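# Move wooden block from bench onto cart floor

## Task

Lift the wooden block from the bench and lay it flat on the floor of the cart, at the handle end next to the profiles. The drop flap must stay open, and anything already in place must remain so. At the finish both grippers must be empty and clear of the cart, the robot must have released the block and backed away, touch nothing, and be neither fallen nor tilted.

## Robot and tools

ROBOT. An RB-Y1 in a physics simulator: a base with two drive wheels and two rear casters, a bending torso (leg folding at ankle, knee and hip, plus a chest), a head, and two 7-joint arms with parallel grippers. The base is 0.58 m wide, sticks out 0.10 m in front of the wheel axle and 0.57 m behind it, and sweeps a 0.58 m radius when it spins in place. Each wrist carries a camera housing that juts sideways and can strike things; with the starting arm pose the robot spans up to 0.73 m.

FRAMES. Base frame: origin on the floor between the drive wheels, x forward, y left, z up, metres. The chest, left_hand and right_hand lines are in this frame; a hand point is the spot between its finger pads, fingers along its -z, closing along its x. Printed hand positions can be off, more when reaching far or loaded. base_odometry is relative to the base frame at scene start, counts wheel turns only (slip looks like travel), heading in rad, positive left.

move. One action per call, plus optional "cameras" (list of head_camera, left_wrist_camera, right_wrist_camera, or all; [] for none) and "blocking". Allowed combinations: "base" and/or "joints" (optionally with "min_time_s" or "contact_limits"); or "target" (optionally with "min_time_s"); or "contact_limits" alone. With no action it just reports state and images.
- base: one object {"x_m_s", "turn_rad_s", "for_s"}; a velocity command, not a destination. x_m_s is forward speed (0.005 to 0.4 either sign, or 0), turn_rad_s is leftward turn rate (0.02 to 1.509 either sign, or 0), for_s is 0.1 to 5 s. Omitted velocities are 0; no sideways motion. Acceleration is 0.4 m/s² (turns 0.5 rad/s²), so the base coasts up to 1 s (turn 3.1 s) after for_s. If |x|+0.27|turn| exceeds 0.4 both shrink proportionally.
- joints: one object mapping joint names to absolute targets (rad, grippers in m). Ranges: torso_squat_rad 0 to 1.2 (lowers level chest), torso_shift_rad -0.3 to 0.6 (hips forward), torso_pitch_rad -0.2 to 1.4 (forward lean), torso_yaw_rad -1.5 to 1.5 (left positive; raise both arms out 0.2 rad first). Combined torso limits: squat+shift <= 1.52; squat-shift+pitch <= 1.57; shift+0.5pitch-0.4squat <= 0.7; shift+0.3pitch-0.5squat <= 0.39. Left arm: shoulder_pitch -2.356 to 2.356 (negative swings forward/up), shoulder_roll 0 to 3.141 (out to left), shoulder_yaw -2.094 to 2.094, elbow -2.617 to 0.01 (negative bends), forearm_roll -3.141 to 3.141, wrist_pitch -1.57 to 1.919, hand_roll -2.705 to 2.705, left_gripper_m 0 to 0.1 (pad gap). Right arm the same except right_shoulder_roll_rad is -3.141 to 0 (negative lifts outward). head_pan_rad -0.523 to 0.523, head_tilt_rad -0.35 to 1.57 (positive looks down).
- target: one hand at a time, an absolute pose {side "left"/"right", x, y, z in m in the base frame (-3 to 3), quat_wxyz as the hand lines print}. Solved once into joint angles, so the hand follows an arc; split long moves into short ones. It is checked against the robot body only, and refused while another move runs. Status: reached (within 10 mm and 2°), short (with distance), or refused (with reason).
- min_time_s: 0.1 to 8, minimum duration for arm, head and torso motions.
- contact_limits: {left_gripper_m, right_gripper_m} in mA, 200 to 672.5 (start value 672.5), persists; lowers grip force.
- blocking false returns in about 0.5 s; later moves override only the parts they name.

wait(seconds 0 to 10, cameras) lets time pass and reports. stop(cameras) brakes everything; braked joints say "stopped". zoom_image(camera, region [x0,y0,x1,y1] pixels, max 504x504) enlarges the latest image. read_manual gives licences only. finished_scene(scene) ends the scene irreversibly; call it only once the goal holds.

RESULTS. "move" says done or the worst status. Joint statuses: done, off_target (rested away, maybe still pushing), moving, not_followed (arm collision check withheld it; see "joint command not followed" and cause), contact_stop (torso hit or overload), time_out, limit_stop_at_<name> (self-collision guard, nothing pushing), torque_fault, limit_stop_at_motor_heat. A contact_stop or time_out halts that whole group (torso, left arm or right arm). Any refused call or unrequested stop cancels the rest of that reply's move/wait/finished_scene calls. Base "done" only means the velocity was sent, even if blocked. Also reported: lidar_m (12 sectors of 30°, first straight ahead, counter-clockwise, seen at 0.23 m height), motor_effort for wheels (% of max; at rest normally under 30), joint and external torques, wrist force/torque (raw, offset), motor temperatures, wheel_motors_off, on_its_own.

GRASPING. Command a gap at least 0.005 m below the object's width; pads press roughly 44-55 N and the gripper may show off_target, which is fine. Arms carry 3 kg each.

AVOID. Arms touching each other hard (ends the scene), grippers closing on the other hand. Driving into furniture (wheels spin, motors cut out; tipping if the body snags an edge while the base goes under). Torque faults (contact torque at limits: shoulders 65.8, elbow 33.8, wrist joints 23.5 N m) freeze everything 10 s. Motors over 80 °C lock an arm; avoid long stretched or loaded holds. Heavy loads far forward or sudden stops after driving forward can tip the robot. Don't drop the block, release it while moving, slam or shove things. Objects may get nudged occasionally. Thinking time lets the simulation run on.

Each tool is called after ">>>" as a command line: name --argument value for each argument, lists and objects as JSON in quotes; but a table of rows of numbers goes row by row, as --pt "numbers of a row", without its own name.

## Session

>>> move --cameras '["head_camera"]'

>>> move --joints '{"head_tilt_rad":0.75,"head_pan_rad":0.52}' --cameras '["head_camera"]'

>>> move --joints '{"head_tilt_rad":0.75,"head_pan_rad":-0.4}' --cameras '["head_camera"]'

Scene clock: 0.00 s.
Joint torques (N m): no reading
External joint torques (N m): no reading
Motor temperatures (°C): left_arm=[30 28 31 35 34 32 37] | right_arm=[34 30 32 30 35 36 34]
Wrist force (N): no reading
Wrist torque (N m): no reading
Wrist force, peak (N): no reading
base_odometry: x=+0.000 y=+0.000 heading=+0.000
lidar_m: 0.75 1.03 1.57 4.58 1.52 1.08 1.02 1.07 1.44 3.60 1.10 0.78
base_status: not commanded
joint_positions: torso_squat_rad=+0.350 torso_shift_rad=+0.000 torso_pitch_rad=+0.000 torso_yaw_rad=+0.000 left_shoulder_pitch_rad=+0.037 left_shoulder_roll_rad=+0.004 left_shoulder_yaw_rad=-0.043 left_elbow_rad=-0.196 left_forearm_roll_rad=-0.014 left_wrist_pitch_rad=+0.002 left_hand_roll_rad=+0.027 left_gripper_m=+0.099 right_shoulder_pitch_rad=-0.040 right_shoulder_roll_rad=-0.021 right_shoulder_yaw_rad=-0.018 right_elbow_rad=-0.235 right_forearm_roll_rad=+0.049 right_wrist_pitch_rad=-0.014 right_hand_roll_rad=+0.035 right_gripper_m=+0.099 head_pan_rad=+0.000 head_tilt_rad=+0.400
joint_status: not commanded
wheel_motors_off: 0
motor_effort: left_wheel=+0 right_wheel=+0
chest: x=-0.2280 y=+0.0001 z=+1.2475 quat_wxyz=(+1.000, +0.000, +0.000, +0.000) (m; base frame)
left_hand: x=-0.1598 y=+0.2200 z=+0.5653 quat_wxyz=(+0.997, +0.000, -0.079, -0.009) (m; base frame)
right_hand: x=-0.0823 y=-0.2360 z=+0.5770 quat_wxyz=(+0.989, -0.016, -0.142, +0.041) (m; base frame)
pictures: head_camera

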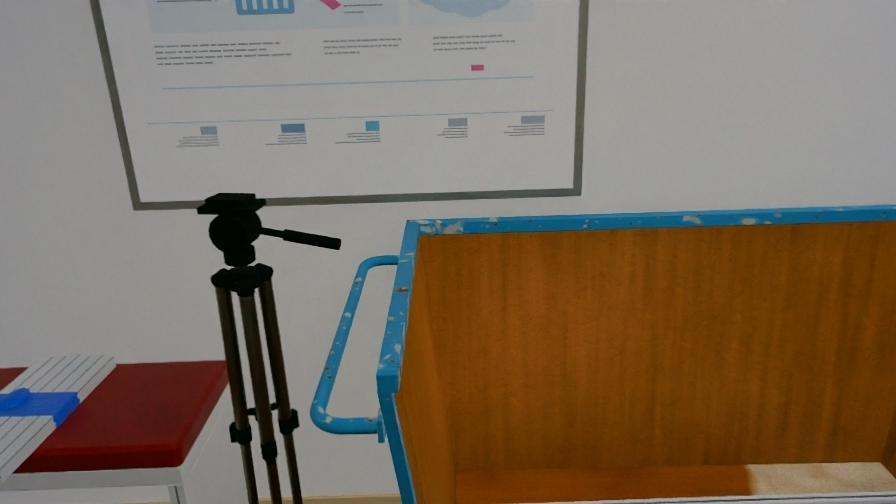

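Scene clock: 1.00 s.
Joint torques (N m): left_arm=[-1.56 -0.76 0.68 -0.48 -0.13 -0.55 -0.13] | right_arm=[-3.64 -0.59 -0.77 -1.41 0.04 -0.56 0]
External joint torques (N m): left_arm=[-0.18 -0.9 0.67 0.08 -0.14 -0.13 -0.12] | right_arm=[-0.04 0.53 -0.73 0.22 -0.02 0.03 -0.02]
Motor temperatures (°C): left_arm=[30 28 31 35 34 32 37] | right_arm=[34 30 32 30 35 36 34]
Wrist force (N): left_arm=[-0.1 1.3 -7.8] | right_arm=[-2.6 0.9 -4.7]
Wrist torque (N m): left_arm=[-0.30 0.15 0.11] | right_arm=[-0.08 -0.10 -0.10]
Wrist force, peak (N): left_arm=[0.1 1.6 -7.9] | right_arm=[-2.9 0.8 -5.4]
move: done
base_odometry: x=+0.000 y=+0.000 heading=+0.000
lidar_m: 0.74 1.04 1.57 4.56 1.51 1.06 1.01 1.09 1.44 3.61 1.10 0.79
base_status: not commanded
joint_positions: torso_squat_rad=+0.350 torso_shift_rad=+0.000 torso_pitch_rad=+0.000 torso_yaw_rad=+0.000 left_shoulder_pitch_rad=+0.037 left_shoulder_roll_rad=+0.004 left_shoulder_yaw_rad=-0.043 left_elbow_rad=-0.196 left_forearm_roll_rad=-0.014 left_wrist_pitch_rad=+0.002 left_hand_roll_rad=+0.027 left_gripper_m=+0.099 right_shoulder_pitch_rad=-0.040 right_shoulder_roll_rad=-0.021 right_shoulder_yaw_rad=-0.018 right_elbow_rad=-0.235 right_forearm_roll_rad=+0.049 right_wrist_pitch_rad=-0.014 right_hand_roll_rad=+0.035 right_gripper_m=+0.099 head_pan_rad=+0.520 head_tilt_rad=+0.750
joint_status: all done
wheel_motors_off: 0
motor_effort: left_wheel=+0(1) right_wheel=+0(2)
chest: x=-0.2280 y=+0.0001 z=+1.2475 quat_wxyz=(+1.000, +0.000, +0.000, +0.000) (m; base frame)
left_hand: x=-0.1598 y=+0.2200 z=+0.5653 quat_wxyz=(+0.997, +0.000, -0.079, -0.009) (m; base frame)
right_hand: x=-0.0823 y=-0.2360 z=+0.5770 quat_wxyz=(+0.989, -0.016, -0.142, +0.041) (m; base frame)
pictures: head_camera
camera_calibration:
head_camera: T_world_to_cam=[[0.494164, -0.868803, -0.0313495, 0.146307], [-0.567216, -0.294878, -0.768969, 1.04794], [0.658838, 0.397779, -0.638517, 1.00513], [0, 0, 0, 1]] pos_world=[-0.140114, 0.0363042, 1.45221]

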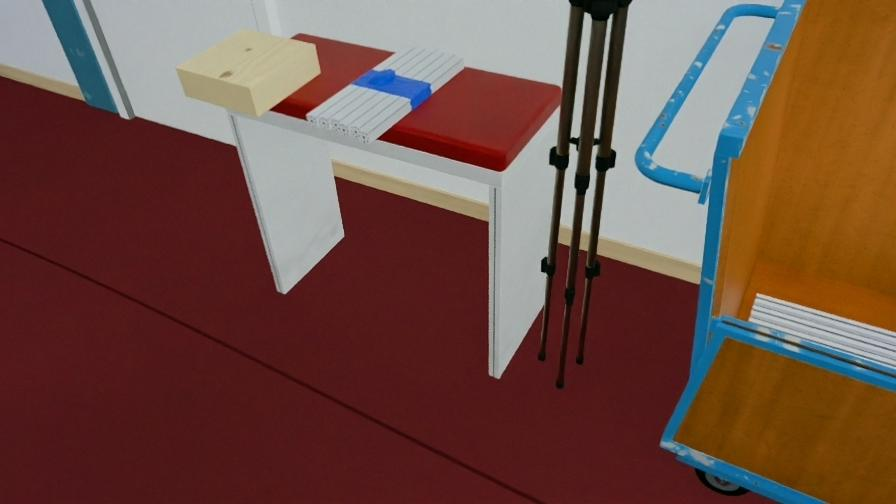

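Scene clock: 2.27 s.
Joint torques (N m): left_arm=[-1.67 -0.74 0.58 -0.36 -0.13 -0.68 0.04] | right_arm=[-3.45 -0.93 -0.71 -1.43 -0.2 -0.51 0.04]
External joint torques (N m): left_arm=[-0.29 -0.89 0.57 0.2 -0.13 -0.26 0.05] | right_arm=[0.15 0.19 -0.67 0.21 -0.26 0.08 0.02]
Motor temperatures (°C): left_arm=[30 28 31 35 34 32 37] | right_arm=[34 30 32 30 35 36 34]
Wrist force (N): left_arm=[-0.5 1.1 -7.9] | right_arm=[-2.7 1.0 -4.5]
Wrist torque (N m): left_arm=[-0.26 0.08 0.03] | right_arm=[-0.09 -0.09 -0.09]
Wrist force, peak (N): left_arm=[-0.7 1.3 -8.3] | right_arm=[-2.9 1.1 -5.5]
move: done
base_odometry: x=+0.000 y=+0.000 heading=+0.000
lidar_m: 0.74 1.02 1.55 4.57 1.51 1.07 1.03 1.07 1.44 3.62 1.10 0.78
base_status: not commanded
joint_positions: torso_squat_rad=+0.350 torso_shift_rad=+0.000 torso_pitch_rad=+0.000 torso_yaw_rad=+0.000 left_shoulder_pitch_rad=+0.037 left_shoulder_roll_rad=+0.004 left_shoulder_yaw_rad=-0.043 left_elbow_rad=-0.196 left_forearm_roll_rad=-0.014 left_wrist_pitch_rad=+0.002 left_hand_roll_rad=+0.027 left_gripper_m=+0.099 right_shoulder_pitch_rad=-0.040 right_shoulder_roll_rad=-0.021 right_shoulder_yaw_rad=-0.018 right_elbow_rad=-0.235 right_forearm_roll_rad=+0.049 right_wrist_pitch_rad=-0.014 right_hand_roll_rad=+0.035 right_gripper_m=+0.099 head_pan_rad=-0.400 head_tilt_rad=+0.750
joint_status: all done
wheel_motors_off: 0
motor_effort: left_wheel=+0(1) right_wheel=+0(2)
chest: x=-0.2280 y=+0.0001 z=+1.2475 quat_wxyz=(+1.000, +0.000, +0.000, +0.000) (m; base frame)
left_hand: x=-0.1598 y=+0.2200 z=+0.5653 quat_wxyz=(+0.997, +0.000, -0.079, -0.009) (m; base frame)
right_hand: x=-0.0823 y=-0.2360 z=+0.5770 quat_wxyz=(+0.989, -0.016, -0.142, +0.041) (m; base frame)
pictures: head_camera
camera_calibration:
head_camera: T_world_to_cam=[[-0.391832, -0.919502, -0.0313686, -0.0361283], [-0.578191, 0.272622, -0.769007, 1.04569], [0.715655, -0.283184, -0.63847, 1.01681], [0, 0, 0, 1]] pos_world=[-0.137228, -0.0303556, 1.45221]

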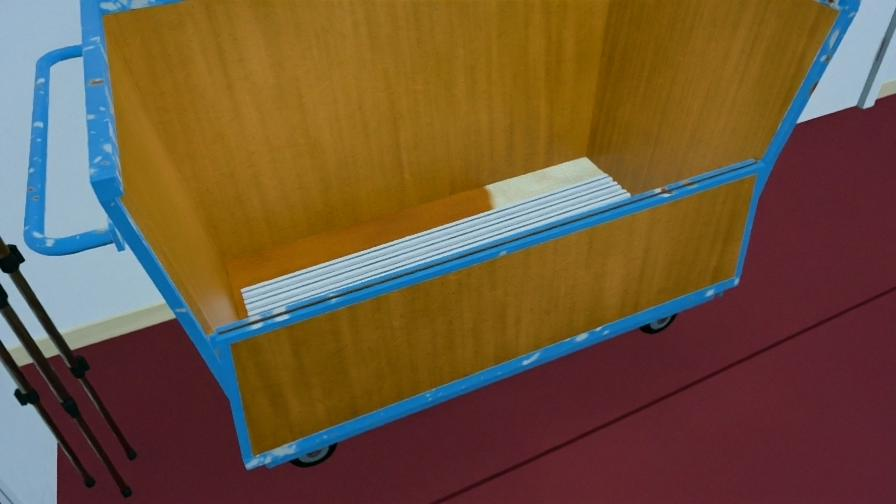

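>>> move --base '{"turn_rad_s":0.84,"for_s":1.8667}' --joints '{"torso_squat_rad":0.8,"torso_pitch_rad":0.3,"head_tilt_rad":0.5,"head_pan_rad":-0.3,"right_shoulder_roll_rad":-0.3,"right_elbow_rad":-1.5}' --cameras '[]'

>>> move --base '{"x_m_s":0.4,"for_s":3.7333}' --joints '{"right_shoulder_pitch_rad":-0.423,"right_shoulder_roll_rad":-0.12,"right_shoulder_yaw_rad":-0.16,"right_elbow_rad":-1.164,"right_forearm_roll_rad":-0.104,"right_wrist_pitch_rad":-0.292,"right_hand_roll_rad":0.013}' --cameras '[]'

>>> move --base '{"turn_rad_s":-0.84,"for_s":1.8667}' --cameras '["head_camera","right_wrist_camera"]'

>>> move --base '{"x_m_s":0.3,"for_s":1.0667}' --cameras '["head_camera","right_wrist_camera"]'

Scene clock: 14.23 s.
Joint torques (N m): left_arm=[6.09 -0.44 0.64 2.81 -0.09 0.01 -0.03] | right_arm=[-5.75 -6.24 -3.28 -9.49 0.09 -1.88 0.01]
External joint torques (N m): left_arm=[-0.69 -0.7 0.61 0.14 -0.08 -0.17 -0.04] | right_arm=[-0.44 0.06 0.19 -0.63 -0.09 -0.15 -0.03]
Motor temperatures (°C): left_arm=[30 28 31 35 34 32 37] | right_arm=[34 30 32 30 35 37 34]
Wrist force (N): left_arm=[2.1 1.3 -8.6] | right_arm=[-6.2 2.9 -0.9]
Wrist torque (N m): left_arm=[-0.27 0.28 0.07] | right_arm=[-0.23 -0.31 -0.12]
Wrist force, peak (N): left_arm=[2.1 1.3 -8.6] | right_arm=[-7.0 3.4 -1.1]
move: done
base_odometry: x=+0.000 y=+0.000 heading=+1.567
lidar_m: 4.46 1.51 1.08 1.02 1.05 1.44 3.72 1.11 0.80 0.76 1.06 1.56
base_status: done (sent for 1.87 of 1.87 s)
joint_positions: torso_squat_rad=+0.800 torso_shift_rad=+0.000 torso_pitch_rad=+0.300 torso_yaw_rad=+0.000 left_shoulder_pitch_rad=+0.037 left_shoulder_roll_rad=+0.004 left_shoulder_yaw_rad=-0.043 left_elbow_rad=-0.196 left_forearm_roll_rad=-0.014 left_wrist_pitch_rad=+0.002 left_hand_roll_rad=+0.027 left_gripper_m=+0.099 right_shoulder_pitch_rad=-0.040 right_shoulder_roll_rad=-0.300 right_shoulder_yaw_rad=-0.018 right_elbow_rad=-1.500 right_forearm_roll_rad=+0.049 right_wrist_pitch_rad=-0.014 right_hand_roll_rad=+0.035 right_gripper_m=+0.099 head_pan_rad=-0.300 head_tilt_rad=+0.500
joint_status: all done
wheel_motors_off: 0
motor_effort: left_wheel=+2(32) right_wheel=+18(52)
chest: x=-0.1366 y=+0.0001 z=+1.0638 quat_wxyz=(+0.989, +0.000, +0.149, +0.000) (m; base frame)
left_hand: x=-0.2730 y=+0.2200 z=+0.3919 quat_wxyz=(+0.997, -0.002, +0.071, -0.009) (m; base frame)
right_hand: x=+0.3019 y=-0.3217 z=+0.6970 quat_wxyz=(+0.795, -0.120, -0.576, +0.148) (m; base frame)
pictures: none
No camera images: "cameras" was empty.

Scene clock: 19.37 s.
Joint torques (N m): left_arm=[6.32 -0.77 0.62 2.65 -0.01 -0.01 -0.03] | right_arm=[-12.3 -4.07 -2.67 -10.06 0.09 -1.99 -0.22]
External joint torques (N m): left_arm=[-0.46 -1.03 0.59 -0.02 -0.01 -0.18 -0.03] | right_arm=[-0.35 0.51 -1.79 -0.61 -0.15 -0.07 -0.27]
Motor temperatures (°C): left_arm=[30 28 31 35 34 32 37] | right_arm=[34 30 32 30 35 37 34]
Wrist force (N): left_arm=[1.5 1.0 -7.4] | right_arm=[-7.2 0.9 1.3]
Wrist torque (N m): left_arm=[-0.27 0.21 0.05] | right_arm=[-0.17 -0.39 -0.12]
Wrist force, peak (N): left_arm=[2.0 1.9 -8.4] | right_arm=[-8.0 1.8 0.5]
move: done
base_odometry: x=+0.004 y=+1.493 heading=+1.568
lidar_m: 4.11 1.55 1.10 1.05 1.10 1.47 3.81 1.30 1.28 0.92 1.54 2.06
base_status: done (sent for 3.73 of 3.73 s)
joint_positions: torso_squat_rad=+0.800 torso_shift_rad=+0.000 torso_pitch_rad=+0.300 torso_yaw_rad=+0.000 left_shoulder_pitch_rad=+0.037 left_shoulder_roll_rad=+0.004 left_shoulder_yaw_rad=-0.043 left_elbow_rad=-0.196 left_forearm_roll_rad=-0.014 left_wrist_pitch_rad=+0.002 left_hand_roll_rad=+0.027 left_gripper_m=+0.099 right_shoulder_pitch_rad=-0.423 right_shoulder_roll_rad=-0.120 right_shoulder_yaw_rad=-0.160 right_elbow_rad=-1.164 right_forearm_roll_rad=-0.104 right_wrist_pitch_rad=-0.292 right_hand_roll_rad=+0.013 right_gripper_m=+0.099 head_pan_rad=-0.300 head_tilt_rad=+0.500
joint_status: all done
wheel_motors_off: 0
motor_effort: left_wheel=+13(40) right_wheel=-11(57)
chest: x=-0.1365 y=+0.0001 z=+1.0638 quat_wxyz=(+0.989, +0.000, +0.149, +0.000) (m; base frame)
left_hand: x=-0.2730 y=+0.2200 z=+0.3919 quat_wxyz=(+0.997, -0.002, +0.071, -0.009) (m; base frame)
right_hand: x=+0.4151 y=-0.2746 z=+0.7681 quat_wxyz=(+0.706, -0.021, -0.707, -0.020) (m; base frame)
pictures: none
No camera images: "cameras" was empty.

Scene clock: 23.23 s.
Joint torques (N m): left_arm=[6.02 -0.76 0.73 2.63 -0.09 -0.13 -0.03] | right_arm=[-12.07 -4.25 -2.41 -10.08 0.16 -2.01 -0.16]
External joint torques (N m): left_arm=[-0.76 -1.01 0.7 -0.03 -0.08 -0.3 -0.03] | right_arm=[-0.12 0.34 -1.54 -0.63 -0.07 -0.09 -0.21]
Motor temperatures (°C): left_arm=[30 28 31 35 34 32 37] | right_arm=[34 30 32 30 35 37 34]
Wrist force (N): left_arm=[1.8 1.3 -7.0] | right_arm=[-7.1 0.5 1.6]
Wrist torque (N m): left_arm=[-0.28 0.24 0.09] | right_arm=[-0.10 -0.41 -0.12]
Wrist force, peak (N): left_arm=[2.2 1.1 -8.2] | right_arm=[-8.0 0.7 1.4]
move: done
base_odometry: x=+0.004 y=+1.493 heading=+0.001
lidar_m: 0.91 1.52 2.01 4.10 1.56 1.11 1.06 1.11 1.47 3.71 1.29 1.29
base_status: done (sent for 1.87 of 1.87 s)
joint_positions: torso_squat_rad=+0.800 torso_shift_rad=+0.000 torso_pitch_rad=+0.300 torso_yaw_rad=+0.000 left_shoulder_pitch_rad=+0.037 left_shoulder_roll_rad=+0.004 left_shoulder_yaw_rad=-0.043 left_elbow_rad=-0.196 left_forearm_roll_rad=-0.014 left_wrist_pitch_rad=+0.002 left_hand_roll_rad=+0.027 left_gripper_m=+0.099 right_shoulder_pitch_rad=-0.423 right_shoulder_roll_rad=-0.120 right_shoulder_yaw_rad=-0.160 right_elbow_rad=-1.164 right_forearm_roll_rad=-0.104 right_wrist_pitch_rad=-0.292 right_hand_roll_rad=+0.013 right_gripper_m=+0.099 head_pan_rad=-0.300 head_tilt_rad=+0.500
joint_status: not commanded
wheel_motors_off: 0
motor_effort: left_wheel=+20(39) right_wheel=+1(44)
chest: x=-0.1365 y=+0.0001 z=+1.0638 quat_wxyz=(+0.989, +0.000, +0.149, +0.000) (m; base frame)
left_hand: x=-0.2730 y=+0.2200 z=+0.3919 quat_wxyz=(+0.997, -0.002, +0.071, -0.009) (m; base frame)
right_hand: x=+0.4151 y=-0.2747 z=+0.7681 quat_wxyz=(+0.706, -0.021, -0.707, -0.020) (m; base frame)
pictures: head_camera, right_wrist_camera
camera_calibration:
head_camera: T_world_to_cam=[[-0.286828, -0.956339, 0.0560817, -0.0870391], [-0.650778, 0.151554, -0.743989, 0.943749], [0.703006, -0.249893, -0.665834, 0.81604], [0, 0, 0, 1]] pos_world=[0.0155249, -0.0223448, 1.25037]
right_wrist_camera: T_world_to_cam=[[0.0258894, -0.0318416, -0.999158, 0.746754], [-0.455552, 0.889304, -0.0401446, 0.491242], [0.889833, 0.456207, 0.00851804, -0.178412], [0, 0, 0, 1]] pos_world=[0.36321, -0.331692, 0.767365]

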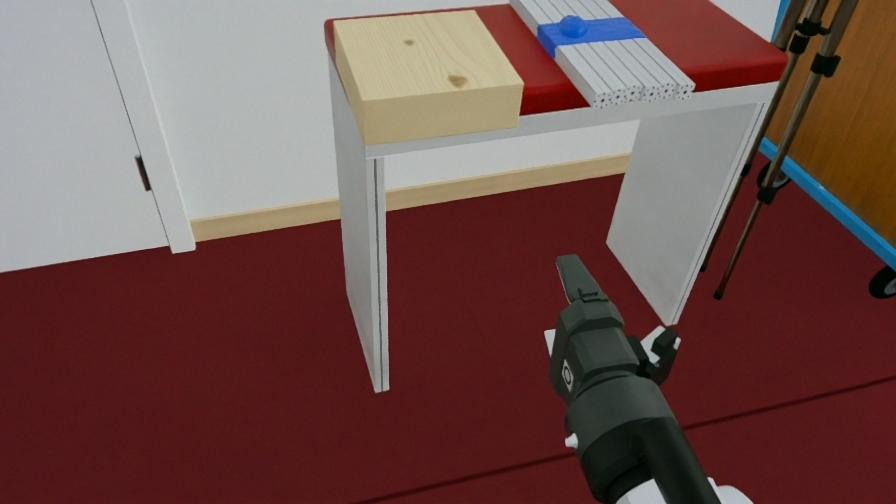

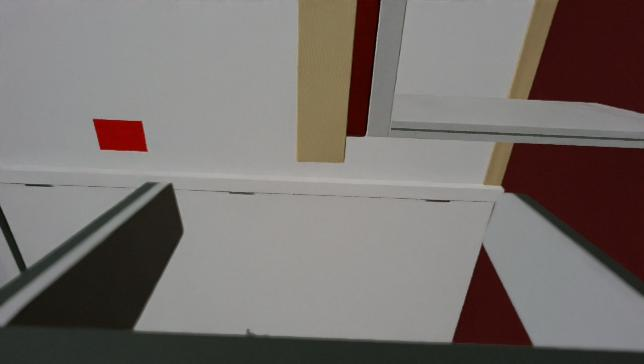

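Scene clock: 25.37 s.
Joint torques (N m): left_arm=[6.74 -0.76 0.54 2.66 -0.08 -0.11 -0.03] | right_arm=[-12.04 -3.91 -2.44 -9.92 0.15 -1.84 -0.03]
External joint torques (N m): left_arm=[-0.04 -1.02 0.51 -0.01 -0.07 -0.28 -0.04] | right_arm=[-0.09 0.68 -1.57 -0.47 -0.09 0.08 -0.08]
Motor temperatures (°C): left_arm=[30 28 31 35 34 32 37] | right_arm=[34 30 32 30 35 37 34]
Wrist force (N): left_arm=[1.7 1.1 -7.8] | right_arm=[-7.0 0.7 0.6]
Wrist torque (N m): left_arm=[-0.28 0.25 0.09] | right_arm=[-0.12 -0.40 -0.11]
Wrist force, peak (N): left_arm=[1.7 2.0 -8.4] | right_arm=[-8.1 1.1 1.4]
move: done
base_odometry: x=+0.324 y=+1.493 heading=+0.001
lidar_m: 0.64 1.19 1.60 4.10 2.04 1.44 1.38 1.46 1.91 1.78 1.07 0.59
base_status: done (sent for 1.07 of 1.07 s)
joint_positions: torso_squat_rad=+0.800 torso_shift_rad=+0.000 torso_pitch_rad=+0.300 torso_yaw_rad=+0.000 left_shoulder_pitch_rad=+0.037 left_shoulder_roll_rad=+0.004 left_shoulder_yaw_rad=-0.043 left_elbow_rad=-0.196 left_forearm_roll_rad=-0.014 left_wrist_pitch_rad=+0.002 left_hand_roll_rad=+0.027 left_gripper_m=+0.099 right_shoulder_pitch_rad=-0.423 right_shoulder_roll_rad=-0.120 right_shoulder_yaw_rad=-0.160 right_elbow_rad=-1.164 right_forearm_roll_rad=-0.104 right_wrist_pitch_rad=-0.292 right_hand_roll_rad=+0.013 right_gripper_m=+0.099 head_pan_rad=-0.300 head_tilt_rad=+0.500
joint_status: not commanded
wheel_motors_off: 0
motor_effort: left_wheel=-6(49) right_wheel=+5(39)
chest: x=-0.1365 y=+0.0001 z=+1.0638 quat_wxyz=(+0.989, +0.000, +0.150, +0.000) (m; base frame)
left_hand: x=-0.2730 y=+0.2200 z=+0.3919 quat_wxyz=(+0.997, -0.002, +0.071, -0.009) (m; base frame)
right_hand: x=+0.4151 y=-0.2747 z=+0.7681 quat_wxyz=(+0.706, -0.021, -0.707, -0.020) (m; base frame)
pictures: head_camera, right_wrist_camera
camera_calibration:
head_camera: T_world_to_cam=[[-0.286828, -0.956337, 0.0561212, -0.0870884], [-0.650832, 0.151543, -0.743943, 0.943693], [0.702956, -0.249909, -0.665882, 0.8161], [0, 0, 0, 1]] pos_world=[0.0155248, -0.0223448, 1.25037]
right_wrist_camera: T_world_to_cam=[[0.0257554, -0.0317971, -0.999162, 0.746821], [-0.455558, 0.889305, -0.0400439, 0.491167], [0.889833, 0.456208, 0.00841897, -0.178335], [0, 0, 0, 1]] pos_world=[0.363209, -0.331692, 0.767365]

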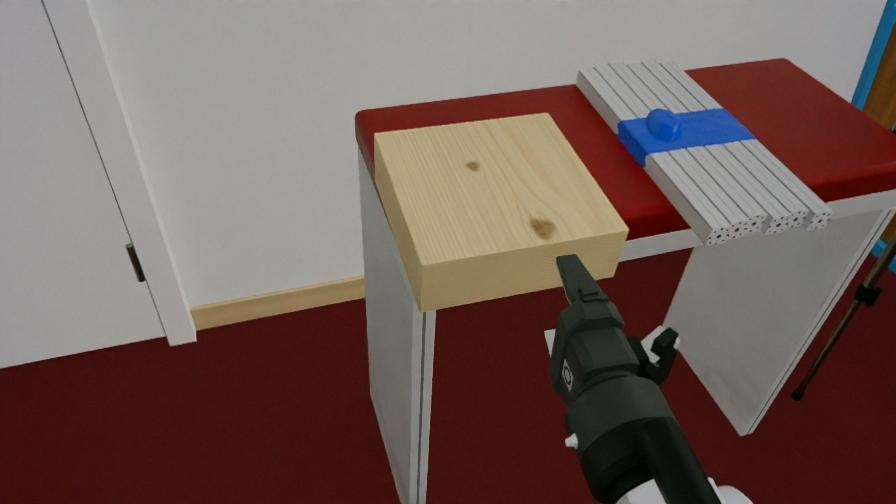

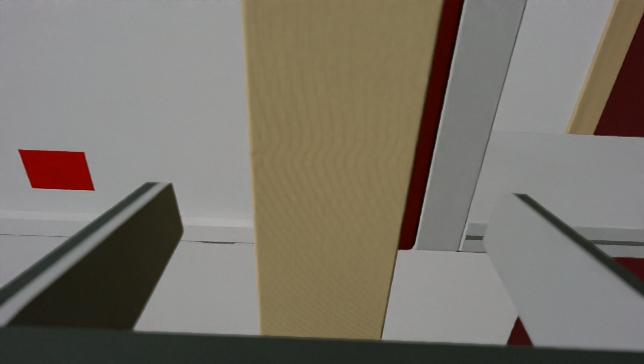

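>>> move --base '{"x_m_s":0.1,"for_s":1.0333}' --cameras '["right_wrist_camera"]'

>>> move --joints '{"right_gripper_m":0.06}' --cameras '["right_wrist_camera"]'

>>> move --target '{"side":"right","x":0.41,"y":-0.275,"z":0.84,"quat_wxyz":[0.7067,-0.0212,-0.7067,-0.0212]}' --min_time_s 1.5 --cameras '["right_wrist_camera","head_camera"]'

Scene clock: 31.43 s.
Joint torques (N m): left_arm=[6.43 -0.89 0.65 2.68 -0.14 -0.07 -0.04] | right_arm=[-12 -4.24 -2.47 -9.08 0.12 -1.32 -0.07]
External joint torques (N m): left_arm=[-0.35 -1.14 0.62 0.01 -0.14 -0.25 -0.05] | right_arm=[-0.05 0.35 -1.6 0.37 -0.12 0.63 -0.12]
Motor temperatures (°C): left_arm=[30 28 31 35 34 32 37] | right_arm=[34 30 32 31 35 37 34]
Wrist force (N): left_arm=[1.8 1.0 -7.7] | right_arm=[-6.0 0.8 6.7]
Wrist torque (N m): left_arm=[-0.25 0.25 0.08] | right_arm=[0.03 -0.61 -0.16]
Wrist force, peak (N): left_arm=[1.1 1.5 -8.6] | right_arm=[-2.1 0.5 13.1]
move: done
base_odometry: x=+0.427 y=+1.493 heading=+0.000
lidar_m: 0.61 1.06 1.47 3.74 2.19 1.55 1.48 1.54 2.07 1.44 1.02 0.49
base_status: done (sent for 1.03 of 1.03 s)
joint_positions: torso_squat_rad=+0.800 torso_shift_rad=+0.000 torso_pitch_rad=+0.300 torso_yaw_rad=+0.000 left_shoulder_pitch_rad=+0.037 left_shoulder_roll_rad=+0.004 left_shoulder_yaw_rad=-0.043 left_elbow_rad=-0.196 left_forearm_roll_rad=-0.014 left_wrist_pitch_rad=+0.002 left_hand_roll_rad=+0.027 left_gripper_m=+0.099 right_shoulder_pitch_rad=-0.423 right_shoulder_roll_rad=-0.120 right_shoulder_yaw_rad=-0.160 right_elbow_rad=-1.164 right_forearm_roll_rad=-0.104 right_wrist_pitch_rad=-0.292 right_hand_roll_rad=+0.013 right_gripper_m=+0.099 head_pan_rad=-0.300 head_tilt_rad=+0.500
joint_status: not commanded
wheel_motors_off: 0
motor_effort: left_wheel=-9(25) right_wheel=+10(32)
chest: x=-0.1366 y=+0.0001 z=+1.0638 quat_wxyz=(+0.989, +0.000, +0.149, +0.000) (m; base frame)
left_hand: x=-0.2730 y=+0.2200 z=+0.3919 quat_wxyz=(+0.997, -0.002, +0.071, -0.009) (m; base frame)
right_hand: x=+0.4150 y=-0.2747 z=+0.7683 quat_wxyz=(+0.706, -0.021, -0.707, -0.020) (m; base frame)
pictures: right_wrist_camera
camera_calibration:
right_wrist_camera: T_world_to_cam=[[0.0262467, -0.0318859, -0.999147, 0.746703], [-0.455534, 0.889303, -0.0403469, 0.491395], [0.889831, 0.456205, 0.00881615, -0.178643], [0, 0, 0, 1]] pos_world=[0.363211, -0.331693, 0.767467]

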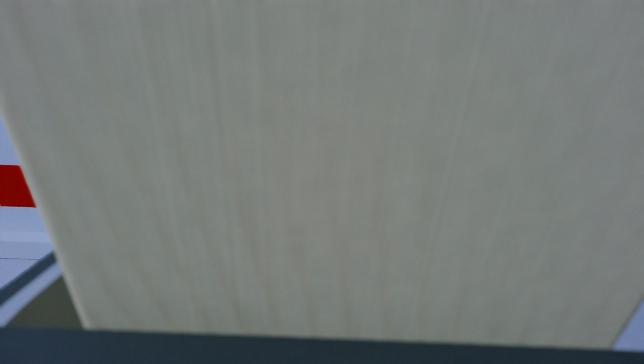

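Scene clock: 32.37 s.
Joint torques (N m): left_arm=[6.51 -0.78 0.86 2.66 -0.09 0.04 -0.01] | right_arm=[-12.42 -4.38 -2.41 -9.74 0.24 -1.66 -0.11]
External joint torques (N m): left_arm=[-0.27 -1.04 0.83 -0.01 -0.08 -0.14 -0.02] | right_arm=[-0.47 0.21 -1.53 -0.29 0 0.26 -0.16]
Motor temperatures (°C): left_arm=[30 28 31 35 34 32 37] | right_arm=[34 30 32 31 35 37 34]
Wrist force (N): left_arm=[1.6 1.3 -7.6] | right_arm=[-7.0 0.6 1.6]
Wrist torque (N m): left_arm=[-0.29 0.23 0.09] | right_arm=[-0.13 -0.71 -0.31]
Wrist force, peak (N): left_arm=[1.3 1.4 -8.2] | right_arm=[-5.2 1.1 7.6]
move: off_target
base_odometry: x=+0.427 y=+1.493 heading=+0.000
lidar_m: 0.60 1.08 1.47 3.74 2.20 1.56 1.48 1.54 2.07 1.42 1.03 0.50
base_status: not commanded
joint_positions: torso_squat_rad=+0.800 torso_shift_rad=+0.000 torso_pitch_rad=+0.300 torso_yaw_rad=+0.000 left_shoulder_pitch_rad=+0.037 left_shoulder_roll_rad=+0.004 left_shoulder_yaw_rad=-0.043 left_elbow_rad=-0.196 left_forearm_roll_rad=-0.014 left_wrist_pitch_rad=+0.002 left_hand_roll_rad=+0.027 left_gripper_m=+0.099 right_shoulder_pitch_rad=-0.423 right_shoulder_roll_rad=-0.120 right_shoulder_yaw_rad=-0.160 right_elbow_rad=-1.164 right_forearm_roll_rad=-0.104 right_wrist_pitch_rad=-0.292 right_hand_roll_rad=+0.013 right_gripper_m=+0.076 head_pan_rad=-0.300 head_tilt_rad=+0.500
joint_status: right_gripper_m off_target (ended at +0.076, target +0.060)
wheel_motors_off: 0
motor_effort: left_wheel=-8(9) right_wheel=+10(11)
chest: x=-0.1366 y=+0.0001 z=+1.0638 quat_wxyz=(+0.989, +0.000, +0.149, +0.000) (m; base frame)
left_hand: x=-0.2730 y=+0.2200 z=+0.3919 quat_wxyz=(+0.997, -0.002, +0.071, -0.009) (m; base frame)
right_hand: x=+0.4150 y=-0.2747 z=+0.7682 quat_wxyz=(+0.706, -0.021, -0.707, -0.020) (m; base frame)
pictures: right_wrist_camera
camera_calibration:
right_wrist_camera: T_world_to_cam=[[0.0260234, -0.0318861, -0.999153, 0.74679], [-0.455545, 0.889303, -0.0402453, 0.491275], [0.889832, 0.456206, 0.0086171, -0.1784], [0, 0, 0, 1]] pos_world=[0.36311, -0.331693, 0.767466]

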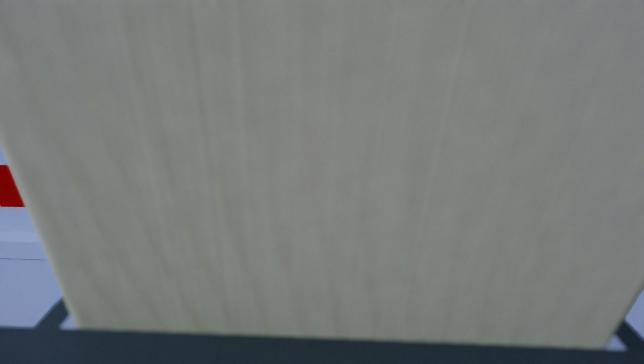

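Scene clock: 34.20 s.
Joint torques (N m): left_arm=[6.5 -0.74 0.53 2.73 -0.02 -0.03 0] | right_arm=[-23.09 -4.46 -3.59 -24.94 -0.23 -9.1 -0.28]
External joint torques (N m): left_arm=[-0.31 -1.01 0.51 0.06 -0.01 -0.21 -0.01] | right_arm=[-12.09 -0.44 -2.69 -14.74 -0.47 -7.18 -0.33]
Motor temperatures (°C): left_arm=[30 28 31 35 34 32 37] | right_arm=[34 30 32 31 35 37 34]
Wrist force (N): left_arm=[2.0 1.3 -7.4] | right_arm=[-28.9 1.4 0.5]
Wrist torque (N m): left_arm=[-0.30 0.30 0.09] | right_arm=[-0.09 1.47 0.48]
Wrist force, peak (N): left_arm=[2.4 1.6 -8.2] | right_arm=[-33.2 1.6 0.2]
move: done
base_odometry: x=+0.428 y=+1.493 heading=+0.000
lidar_m: 0.62 1.08 1.47 3.75 2.19 1.56 1.48 1.54 2.06 1.44 1.02 0.49
base_status: not commanded
joint_positions: torso_squat_rad=+0.800 torso_shift_rad=+0.000 torso_pitch_rad=+0.301 torso_yaw_rad=+0.000 left_shoulder_pitch_rad=+0.037 left_shoulder_roll_rad=+0.004 left_shoulder_yaw_rad=-0.043 left_elbow_rad=-0.196 left_forearm_roll_rad=-0.014 left_wrist_pitch_rad=+0.002 left_hand_roll_rad=+0.027 left_gripper_m=+0.099 right_shoulder_pitch_rad=-0.328 right_shoulder_roll_rad=-0.096 right_shoulder_yaw_rad=-0.171 right_elbow_rad=-1.560 right_forearm_roll_rad=-0.102 right_wrist_pitch_rad=+0.020 right_hand_roll_rad=+0.025 right_gripper_m=+0.074 head_pan_rad=-0.300 head_tilt_rad=+0.500
joint_status: all done
wheel_motors_off: 0
motor_effort: left_wheel=-8(9) right_wheel=+9(11)
chest: x=-0.1361 y=+0.0000 z=+1.0638 quat_wxyz=(+0.989, +0.000, +0.150, +0.000) (m; base frame)
left_hand: x=-0.2731 y=+0.2201 z=+0.3920 quat_wxyz=(+0.997, -0.002, +0.071, -0.009) (m; base frame)
right_hand: x=+0.4092 y=-0.2754 z=+0.8358 quat_wxyz=(+0.710, -0.021, -0.704, -0.021) (m; base frame)
right_hand_status: reached (checked arc, planned for 1.5 s): 4 mm and 0.5 deg off.
pictures: head_camera, right_wrist_camera
camera_calibration:
head_camera: T_world_to_cam=[[-0.286787, -0.956345, 0.0561877, -0.0871136], [-0.651407, 0.151665, -0.743416, 0.94324], [0.702441, -0.249803, -0.666465, 0.816332], [0, 0, 0, 1]] pos_world=[0.0160245, -0.0224447, 1.25017]
right_wrist_camera: T_world_to_cam=[[0.01608, -0.0302703, -0.999412, 0.819127], [-0.454063, 0.89031, -0.0342714, 0.486747], [0.890825, 0.454347, 0.000571548, -0.167635], [0, 0, 0, 1]] pos_world=[0.357175, -0.332396, 0.835422]

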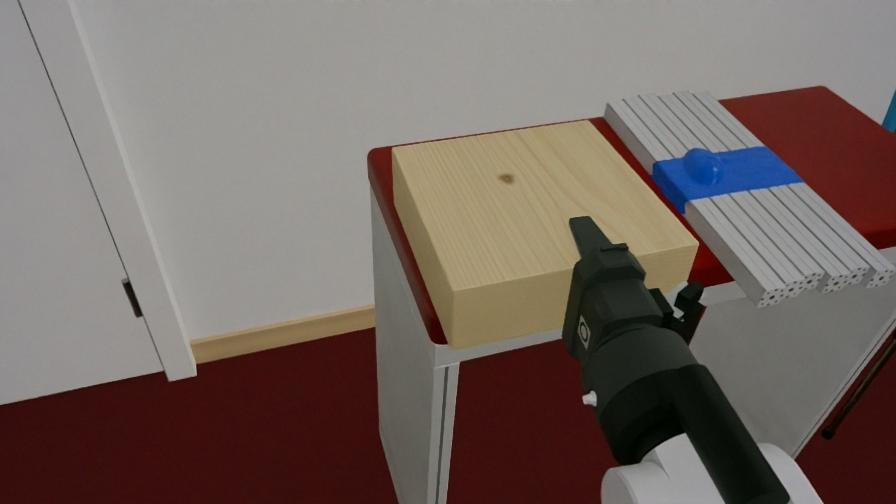

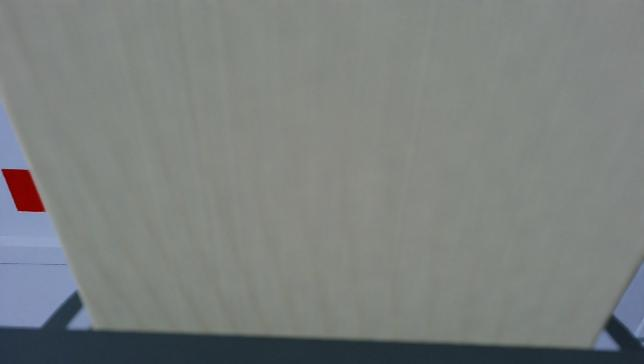

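>>> move --base '{"x_m_s":-0.3,"for_s":1.4333}' --cameras '[]'

>>> move --base '{"turn_rad_s":-0.7,"for_s":2.2333}' --joints '{"right_shoulder_pitch_rad":-0.567,"right_shoulder_roll_rad":-0.907,"right_shoulder_yaw_rad":0.752,"right_elbow_rad":-1.387,"right_forearm_roll_rad":-0.368,"right_wrist_pitch_rad":-0.535,"right_hand_roll_rad":-0.497}' --min_time_s 2 --cameras '[]'

>>> move --base '{"x_m_s":0.35,"for_s":4.6667}' --joints '{"torso_squat_rad":0.45,"torso_shift_rad":0.3,"torso_pitch_rad":0.65,"left_shoulder_roll_rad":0.5,"right_shoulder_pitch_rad":-0.92,"right_shoulder_roll_rad":-1.06,"right_shoulder_yaw_rad":1.199,"right_elbow_rad":-1.404,"right_forearm_roll_rad":-0.047,"right_wrist_pitch_rad":-1.051,"right_hand_roll_rad":-0.513}' --min_time_s 2.5 --cameras '["head_camera"]'

>>> move --base '{"turn_rad_s":0.7,"for_s":2.2333}' --joints '{"torso_pitch_rad":1.0,"head_tilt_rad":0.4,"right_shoulder_pitch_rad":-0.871,"right_shoulder_roll_rad":-1.402,"right_shoulder_yaw_rad":1.034,"right_elbow_rad":-1.949,"right_forearm_roll_rad":-0.108,"right_wrist_pitch_rad":-0.819,"right_hand_roll_rad":-0.282}' --min_time_s 2 --cameras '["head_camera"]'

>>> move --joints '{"torso_yaw_rad":0.4,"head_tilt_rad":0.5,"right_shoulder_pitch_rad":-0.594,"right_shoulder_roll_rad":-2.078,"right_shoulder_yaw_rad":1.078,"right_elbow_rad":-2.25,"right_forearm_roll_rad":-0.711,"right_wrist_pitch_rad":-0.931,"right_hand_roll_rad":0.246}' --min_time_s 2 --cameras '["head_camera"]'

Scene clock: 44.87 s.
Joint torques (N m): left_arm=[5.86 -1.02 0.53 2.69 -0.1 0 -0.04] | right_arm=[-23.91 -5.2 -3.2 -24.48 -0.19 -9.02 -0.32]
External joint torques (N m): left_arm=[-0.95 -1.28 0.5 0.01 -0.1 -0.18 -0.05] | right_arm=[-12.91 -1.18 -2.3 -14.28 -0.43 -7.1 -0.37]
Motor temperatures (°C): left_arm=[30 28 31 35 34 32 37] | right_arm=[34 30 32 33 35 38 34]
Wrist force (N): left_arm=[2.0 0.9 -7.8] | right_arm=[-28.5 0.6 -0.2]
Wrist torque (N m): left_arm=[-0.23 0.28 0.08] | right_arm=[-0.17 1.49 0.47]
Wrist force, peak (N): left_arm=[2.1 1.8 -8.5] | right_arm=[-30.1 2.4 1.0]
move: done
base_odometry: x=-0.003 y=+1.494 heading=-0.001
lidar_m: 0.91 1.53 2.04 4.11 1.56 1.10 1.05 1.10 1.48 3.67 1.59 1.28
base_status: done (sent for 1.43 of 1.43 s)
joint_positions: torso_squat_rad=+0.800 torso_shift_rad=+0.000 torso_pitch_rad=+0.301 torso_yaw_rad=+0.000 left_shoulder_pitch_rad=+0.037 left_shoulder_roll_rad=+0.004 left_shoulder_yaw_rad=-0.043 left_elbow_rad=-0.196 left_forearm_roll_rad=-0.014 left_wrist_pitch_rad=+0.002 left_hand_roll_rad=+0.027 left_gripper_m=+0.099 right_shoulder_pitch_rad=-0.328 right_shoulder_roll_rad=-0.096 right_shoulder_yaw_rad=-0.171 right_elbow_rad=-1.560 right_forearm_roll_rad=-0.102 right_wrist_pitch_rad=+0.020 right_hand_roll_rad=+0.025 right_gripper_m=+0.074 head_pan_rad=-0.300 head_tilt_rad=+0.500
joint_status: not commanded
wheel_motors_off: 0
motor_effort: left_wheel=-14(28) right_wheel=+16(50)
chest: x=-0.1361 y=+0.0000 z=+1.0638 quat_wxyz=(+0.989, +0.000, +0.150, +0.000) (m; base frame)
left_hand: x=-0.2733 y=+0.2201 z=+0.3920 quat_wxyz=(+0.997, -0.002, +0.071, -0.009) (m; base frame)
right_hand: x=+0.4091 y=-0.2755 z=+0.8357 quat_wxyz=(+0.710, -0.021, -0.704, -0.021) (m; base frame)
pictures: none
No camera images: "cameras" was empty.

Scene clock: 48.83 s.
Joint torques (N m): left_arm=[5.59 -0.87 0.84 2.73 -0.04 -0.01 0.02] | right_arm=[-24.46 -10.75 -15.65 -13.36 -2.56 -7.96 -0.59]
External joint torques (N m): left_arm=[-1.22 -1.13 0.82 0.05 -0.04 -0.19 0.01] | right_arm=[-11.66 0.57 -7.32 -8.29 -2.26 -6.27 -0.64]
Motor temperatures (°C): left_arm=[30 28 31 35 34 32 37] | right_arm=[34 30 32 33 35 38 34]
Wrist force (N): left_arm=[2.0 1.3 -7.4] | right_arm=[-28.2 0.7 0.0]
Wrist torque (N m): left_arm=[-0.28 0.24 0.06] | right_arm=[-0.17 1.54 0.47]
Wrist force, peak (N): left_arm=[1.3 1.1 -8.7] | right_arm=[-33.2 -0.3 0.6]
move: done
base_odometry: x=-0.003 y=+1.494 heading=-1.564
lidar_m: 3.65 1.58 1.30 0.90 1.53 2.04 4.10 1.58 1.12 1.06 1.07 1.45
base_status: done (sent for 2.23 of 2.23 s)
joint_positions: torso_squat_rad=+0.800 torso_shift_rad=+0.000 torso_pitch_rad=+0.301 torso_yaw_rad=+0.000 left_shoulder_pitch_rad=+0.037 left_shoulder_roll_rad=+0.004 left_shoulder_yaw_rad=-0.043 left_elbow_rad=-0.196 left_forearm_roll_rad=-0.014 left_wrist_pitch_rad=+0.002 left_hand_roll_rad=+0.027 left_gripper_m=+0.099 right_shoulder_pitch_rad=-0.564 right_shoulder_roll_rad=-0.907 right_shoulder_yaw_rad=+0.754 right_elbow_rad=-1.385 right_forearm_roll_rad=-0.367 right_wrist_pitch_rad=-0.533 right_hand_roll_rad=-0.497 right_gripper_m=+0.074 head_pan_rad=-0.300 head_tilt_rad=+0.500
joint_status: all done
wheel_motors_off: 0
motor_effort: left_wheel=+16(51) right_wheel=+3(47)
chest: x=-0.1361 y=+0.0000 z=+1.0638 quat_wxyz=(+0.989, +0.000, +0.150, +0.000) (m; base frame)
left_hand: x=-0.2733 y=+0.2201 z=+0.3920 quat_wxyz=(+0.997, -0.002, +0.071, -0.009) (m; base frame)
right_hand: x=+0.3578 y=-0.1620 z=+0.8245 quat_wxyz=(+0.659, +0.267, -0.649, +0.270) (m; base frame)
pictures: none
No camera images: "cameras" was empty.

Scene clock: 54.70 s.
Joint torques (N m): left_arm=[15.71 9.13 2.22 6.31 0 0.7 -0.04] | right_arm=[-13.66 -8.5 -9.33 -12.64 -3.97 -7.94 -0.75]
External joint torques (N m): left_arm=[-0.67 -1.85 1.24 -0.06 -0.03 -0.24 -0.07] | right_arm=[-4.88 2.15 -3.52 -8.56 -3.26 -6.26 -0.8]
Motor temperatures (°C): left_arm=[31 28 31 35 34 32 37] | right_arm=[34 30 32 33 35 39 34]
Wrist force (N): left_arm=[4.4 -0.6 -6.3] | right_arm=[-28.5 0.9 0.1]
Wrist torque (N m): left_arm=[-0.16 0.42 0.01] | right_arm=[-0.11 1.46 0.46]
Wrist force, peak (N): left_arm=[3.3 0.2 -8.0] | right_arm=[-30.0 1.8 1.7]
move: done
base_odometry: x=+0.008 y=-0.140 heading=-1.564
lidar_m: 3.42 1.15 0.82 0.77 0.81 1.69 4.60 1.49 1.06 1.00 1.03 1.38
base_status: done (sent for 4.67 of 4.67 s)
joint_positions: torso_squat_rad=+0.450 torso_shift_rad=+0.300 torso_pitch_rad=+0.651 torso_yaw_rad=+0.000 left_shoulder_pitch_rad=+0.037 left_shoulder_roll_rad=+0.500 left_shoulder_yaw_rad=-0.043 left_elbow_rad=-0.196 left_forearm_roll_rad=-0.014 left_wrist_pitch_rad=+0.002 left_hand_roll_rad=+0.027 left_gripper_m=+0.099 right_shoulder_pitch_rad=-0.919 right_shoulder_roll_rad=-1.061 right_shoulder_yaw_rad=+1.200 right_elbow_rad=-1.402 right_forearm_roll_rad=-0.046 right_wrist_pitch_rad=-1.049 right_hand_roll_rad=-0.513 right_gripper_m=+0.074 head_pan_rad=-0.300 head_tilt_rad=+0.500
joint_status: all done
wheel_motors_off: 0
motor_effort: left_wheel=+1(54) right_wheel=+1(43)
chest: x=+0.1460 y=+0.0001 z=+1.1288 quat_wxyz=(+0.948, +0.000, +0.320, +0.000) (m; base frame)
left_hand: x=-0.1591 y=+0.5816 z=+0.6180 quat_wxyz=(+0.939, +0.219, +0.241, -0.112) (m; base frame)
right_hand: x=+0.4192 y=-0.0820 z=+0.8173 quat_wxyz=(+0.501, +0.501, -0.498, +0.501) (m; base frame)
pictures: head_camera
camera_calibration:
head_camera: T_world_to_cam=[[-0.250083, -0.956336, 0.151262, -0.122468], [-0.866832, 0.151546, -0.475011, 0.903795], [0.431347, -0.249911, -0.866882, 0.927297], [0, 0, 0, 1]] pos_world=[0.352825, -0.0223448, 1.25169]

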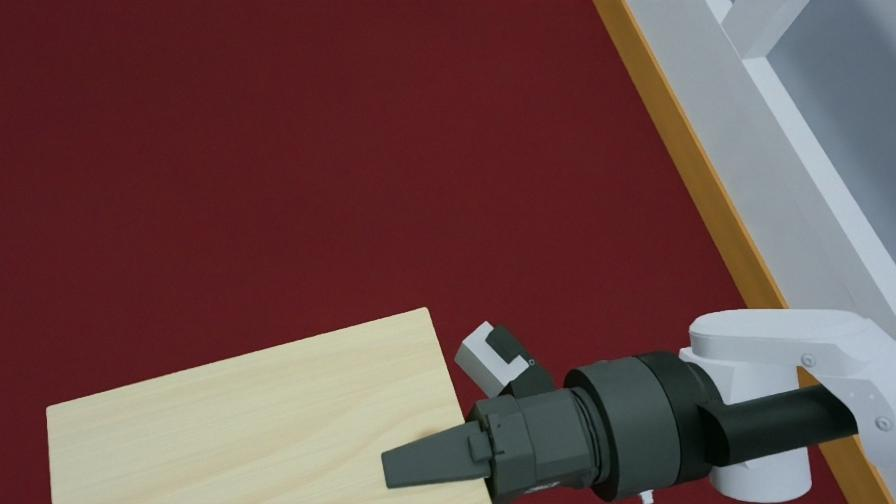

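Scene clock: 58.67 s.
Joint torques (N m): left_arm=[21.93 5.74 1.54 9.11 0.03 1.29 0.05] | right_arm=[-5.29 -7.69 -7.43 -16.62 -2.16 -8.81 -0.37]
External joint torques (N m): left_arm=[-1.58 -1.63 0.88 0.13 0.02 -0.19 0] | right_arm=[-2.01 3.22 -3.31 -10.58 -1.92 -6.97 -0.42]
Motor temperatures (°C): left_arm=[31 28 31 35 34 32 37] | right_arm=[34 30 32 33 35 39 34]
Wrist force (N): left_arm=[6.2 -0.1 -6.1] | right_arm=[-29.0 0.5 0.7]
Wrist torque (N m): left_arm=[-0.16 0.49 0.04] | right_arm=[-0.09 1.47 0.45]
Wrist force, peak (N): left_arm=[6.2 0.4 -6.1] | right_arm=[-30.1 -0.7 0.8]
move: done
base_odometry: x=+0.008 y=-0.140 heading=-0.002
lidar_m: 0.77 0.80 1.71 4.45 1.46 1.04 0.98 1.04 1.38 3.47 1.16 0.81
base_status: done (sent for 2.23 of 2.23 s)
joint_positions: torso_squat_rad=+0.450 torso_shift_rad=+0.300 torso_pitch_rad=+1.001 torso_yaw_rad=+0.000 left_shoulder_pitch_rad=+0.037 left_shoulder_roll_rad=+0.500 left_shoulder_yaw_rad=-0.043 left_elbow_rad=-0.196 left_forearm_roll_rad=-0.014 left_wrist_pitch_rad=+0.002 left_hand_roll_rad=+0.027 left_gripper_m=+0.099 right_shoulder_pitch_rad=-0.871 right_shoulder_roll_rad=-1.403 right_shoulder_yaw_rad=+1.035 right_elbow_rad=-1.946 right_forearm_roll_rad=-0.108 right_wrist_pitch_rad=-0.817 right_hand_roll_rad=-0.282 right_gripper_m=+0.074 head_pan_rad=-0.300 head_tilt_rad=+0.400
joint_status: all done
wheel_motors_off: 0
motor_effort: left_wheel=-6(35) right_wheel=+16(32)
chest: x=+0.2190 y=+0.0001 z=+1.0496 quat_wxyz=(+0.877, +0.000, +0.480, +0.000) (m; base frame)
left_hand: x=-0.2427 y=+0.5816 z=+0.6744 quat_wxyz=(+0.882, +0.196, +0.401, -0.149) (m; base frame)
right_hand: x=+0.4095 y=-0.0813 z=+0.7767 quat_wxyz=(+0.500, +0.501, -0.497, +0.502) (m; base frame)
pictures: head_camera
camera_calibration:
head_camera: T_world_to_cam=[[-0.180977, -0.957228, 0.225747, -0.185765], [-0.961762, 0.124274, -0.24407, 0.713715], [0.205576, -0.261286, -0.943116, 0.937353], [0, 0, 0, 1]] pos_world=[0.460107, -0.0215975, 1.10017]

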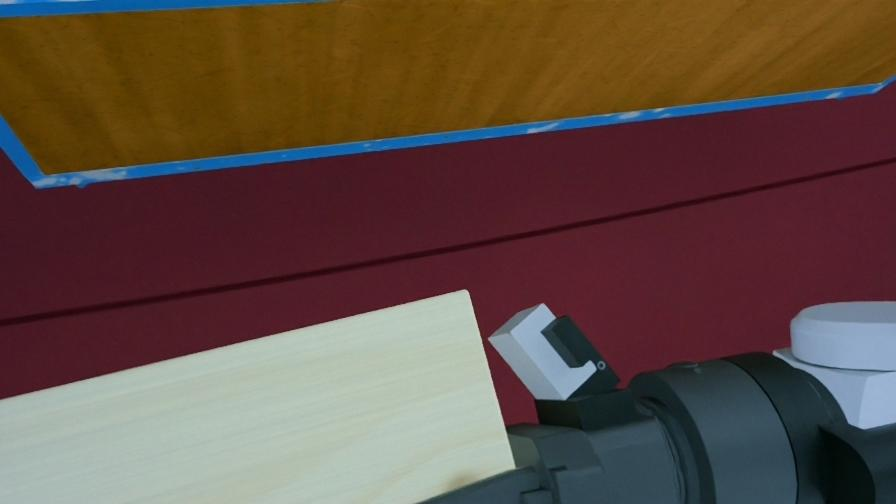

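Scene clock: 60.97 s.
Joint torques (N m): left_arm=[20.02 13.36 2.53 8.53 -0.07 1.36 0.01] | right_arm=[-6.43 -10.95 -5.94 -15.55 1.17 -8.89 -0.61]
External joint torques (N m): left_arm=[-1.73 -2.37 1.13 0.04 -0.11 -0.09 -0.04] | right_arm=[-2.85 1.24 -2.84 -10.16 0.65 -7.02 -0.66]
Motor temperatures (°C): left_arm=[31 28 31 35 34 32 37] | right_arm=[34 30 32 33 35 39 34]
Wrist force (N): left_arm=[5.2 -2.0 -4.2] | right_arm=[-28.2 1.0 0.0]
Wrist torque (N m): left_arm=[-0.05 0.41 0.03] | right_arm=[-0.18 1.56 0.50]
Wrist force, peak (N): left_arm=[6.3 -0.1 -5.8] | right_arm=[-30.3 -0.4 0.0]
move: done
base_odometry: x=+0.008 y=-0.140 heading=-0.002
lidar_m: 0.78 0.82 1.70 4.46 1.45 1.05 0.99 1.04 1.39 3.46 1.17 0.82
base_status: not commanded
joint_positions: torso_squat_rad=+0.450 torso_shift_rad=+0.300 torso_pitch_rad=+1.001 torso_yaw_rad=+0.400 left_shoulder_pitch_rad=+0.037 left_shoulder_roll_rad=+0.500 left_shoulder_yaw_rad=-0.043 left_elbow_rad=-0.196 left_forearm_roll_rad=-0.014 left_wrist_pitch_rad=+0.002 left_hand_roll_rad=+0.027 left_gripper_m=+0.099 right_shoulder_pitch_rad=-0.593 right_shoulder_roll_rad=-2.078 right_shoulder_yaw_rad=+1.079 right_elbow_rad=-2.248 right_forearm_roll_rad=-0.711 right_wrist_pitch_rad=-0.929 right_hand_roll_rad=+0.246 right_gripper_m=+0.074 head_pan_rad=-0.300 head_tilt_rad=+0.500
joint_status: all done
wheel_motors_off: 0
motor_effort: left_wheel=-7(8) right_wheel=+15(17)
chest: x=+0.2190 y=+0.0001 z=+1.0496 quat_wxyz=(+0.860, +0.095, +0.470, +0.174) (m; base frame)
left_hand: x=-0.3677 y=+0.5617 z=+0.8695 quat_wxyz=(+0.848, +0.297, +0.439, +0.016) (m; base frame)
right_hand: x=+0.4505 y=-0.0711 z=+0.7771 quat_wxyz=(+0.502, +0.498, -0.498, +0.502) (m; base frame)
pictures: head_camera
camera_calibration:
head_camera: T_world_to_cam=[[0.0302604, -0.994018, -0.104939, 0.115281], [-0.991859, -0.0168696, -0.126219, 0.590858], [0.123694, 0.107904, -0.986436, 1.01996], [0, 0, 0, 1]] pos_world=[0.456397, 0.0145006, 1.0928]

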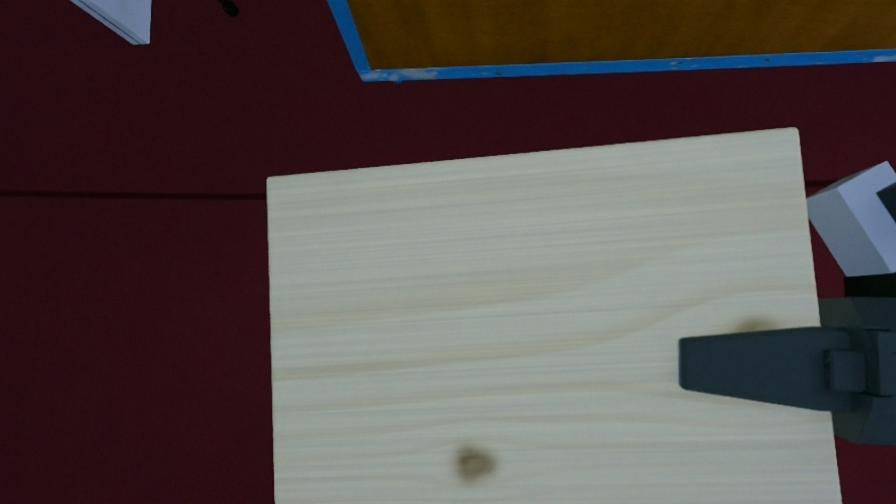

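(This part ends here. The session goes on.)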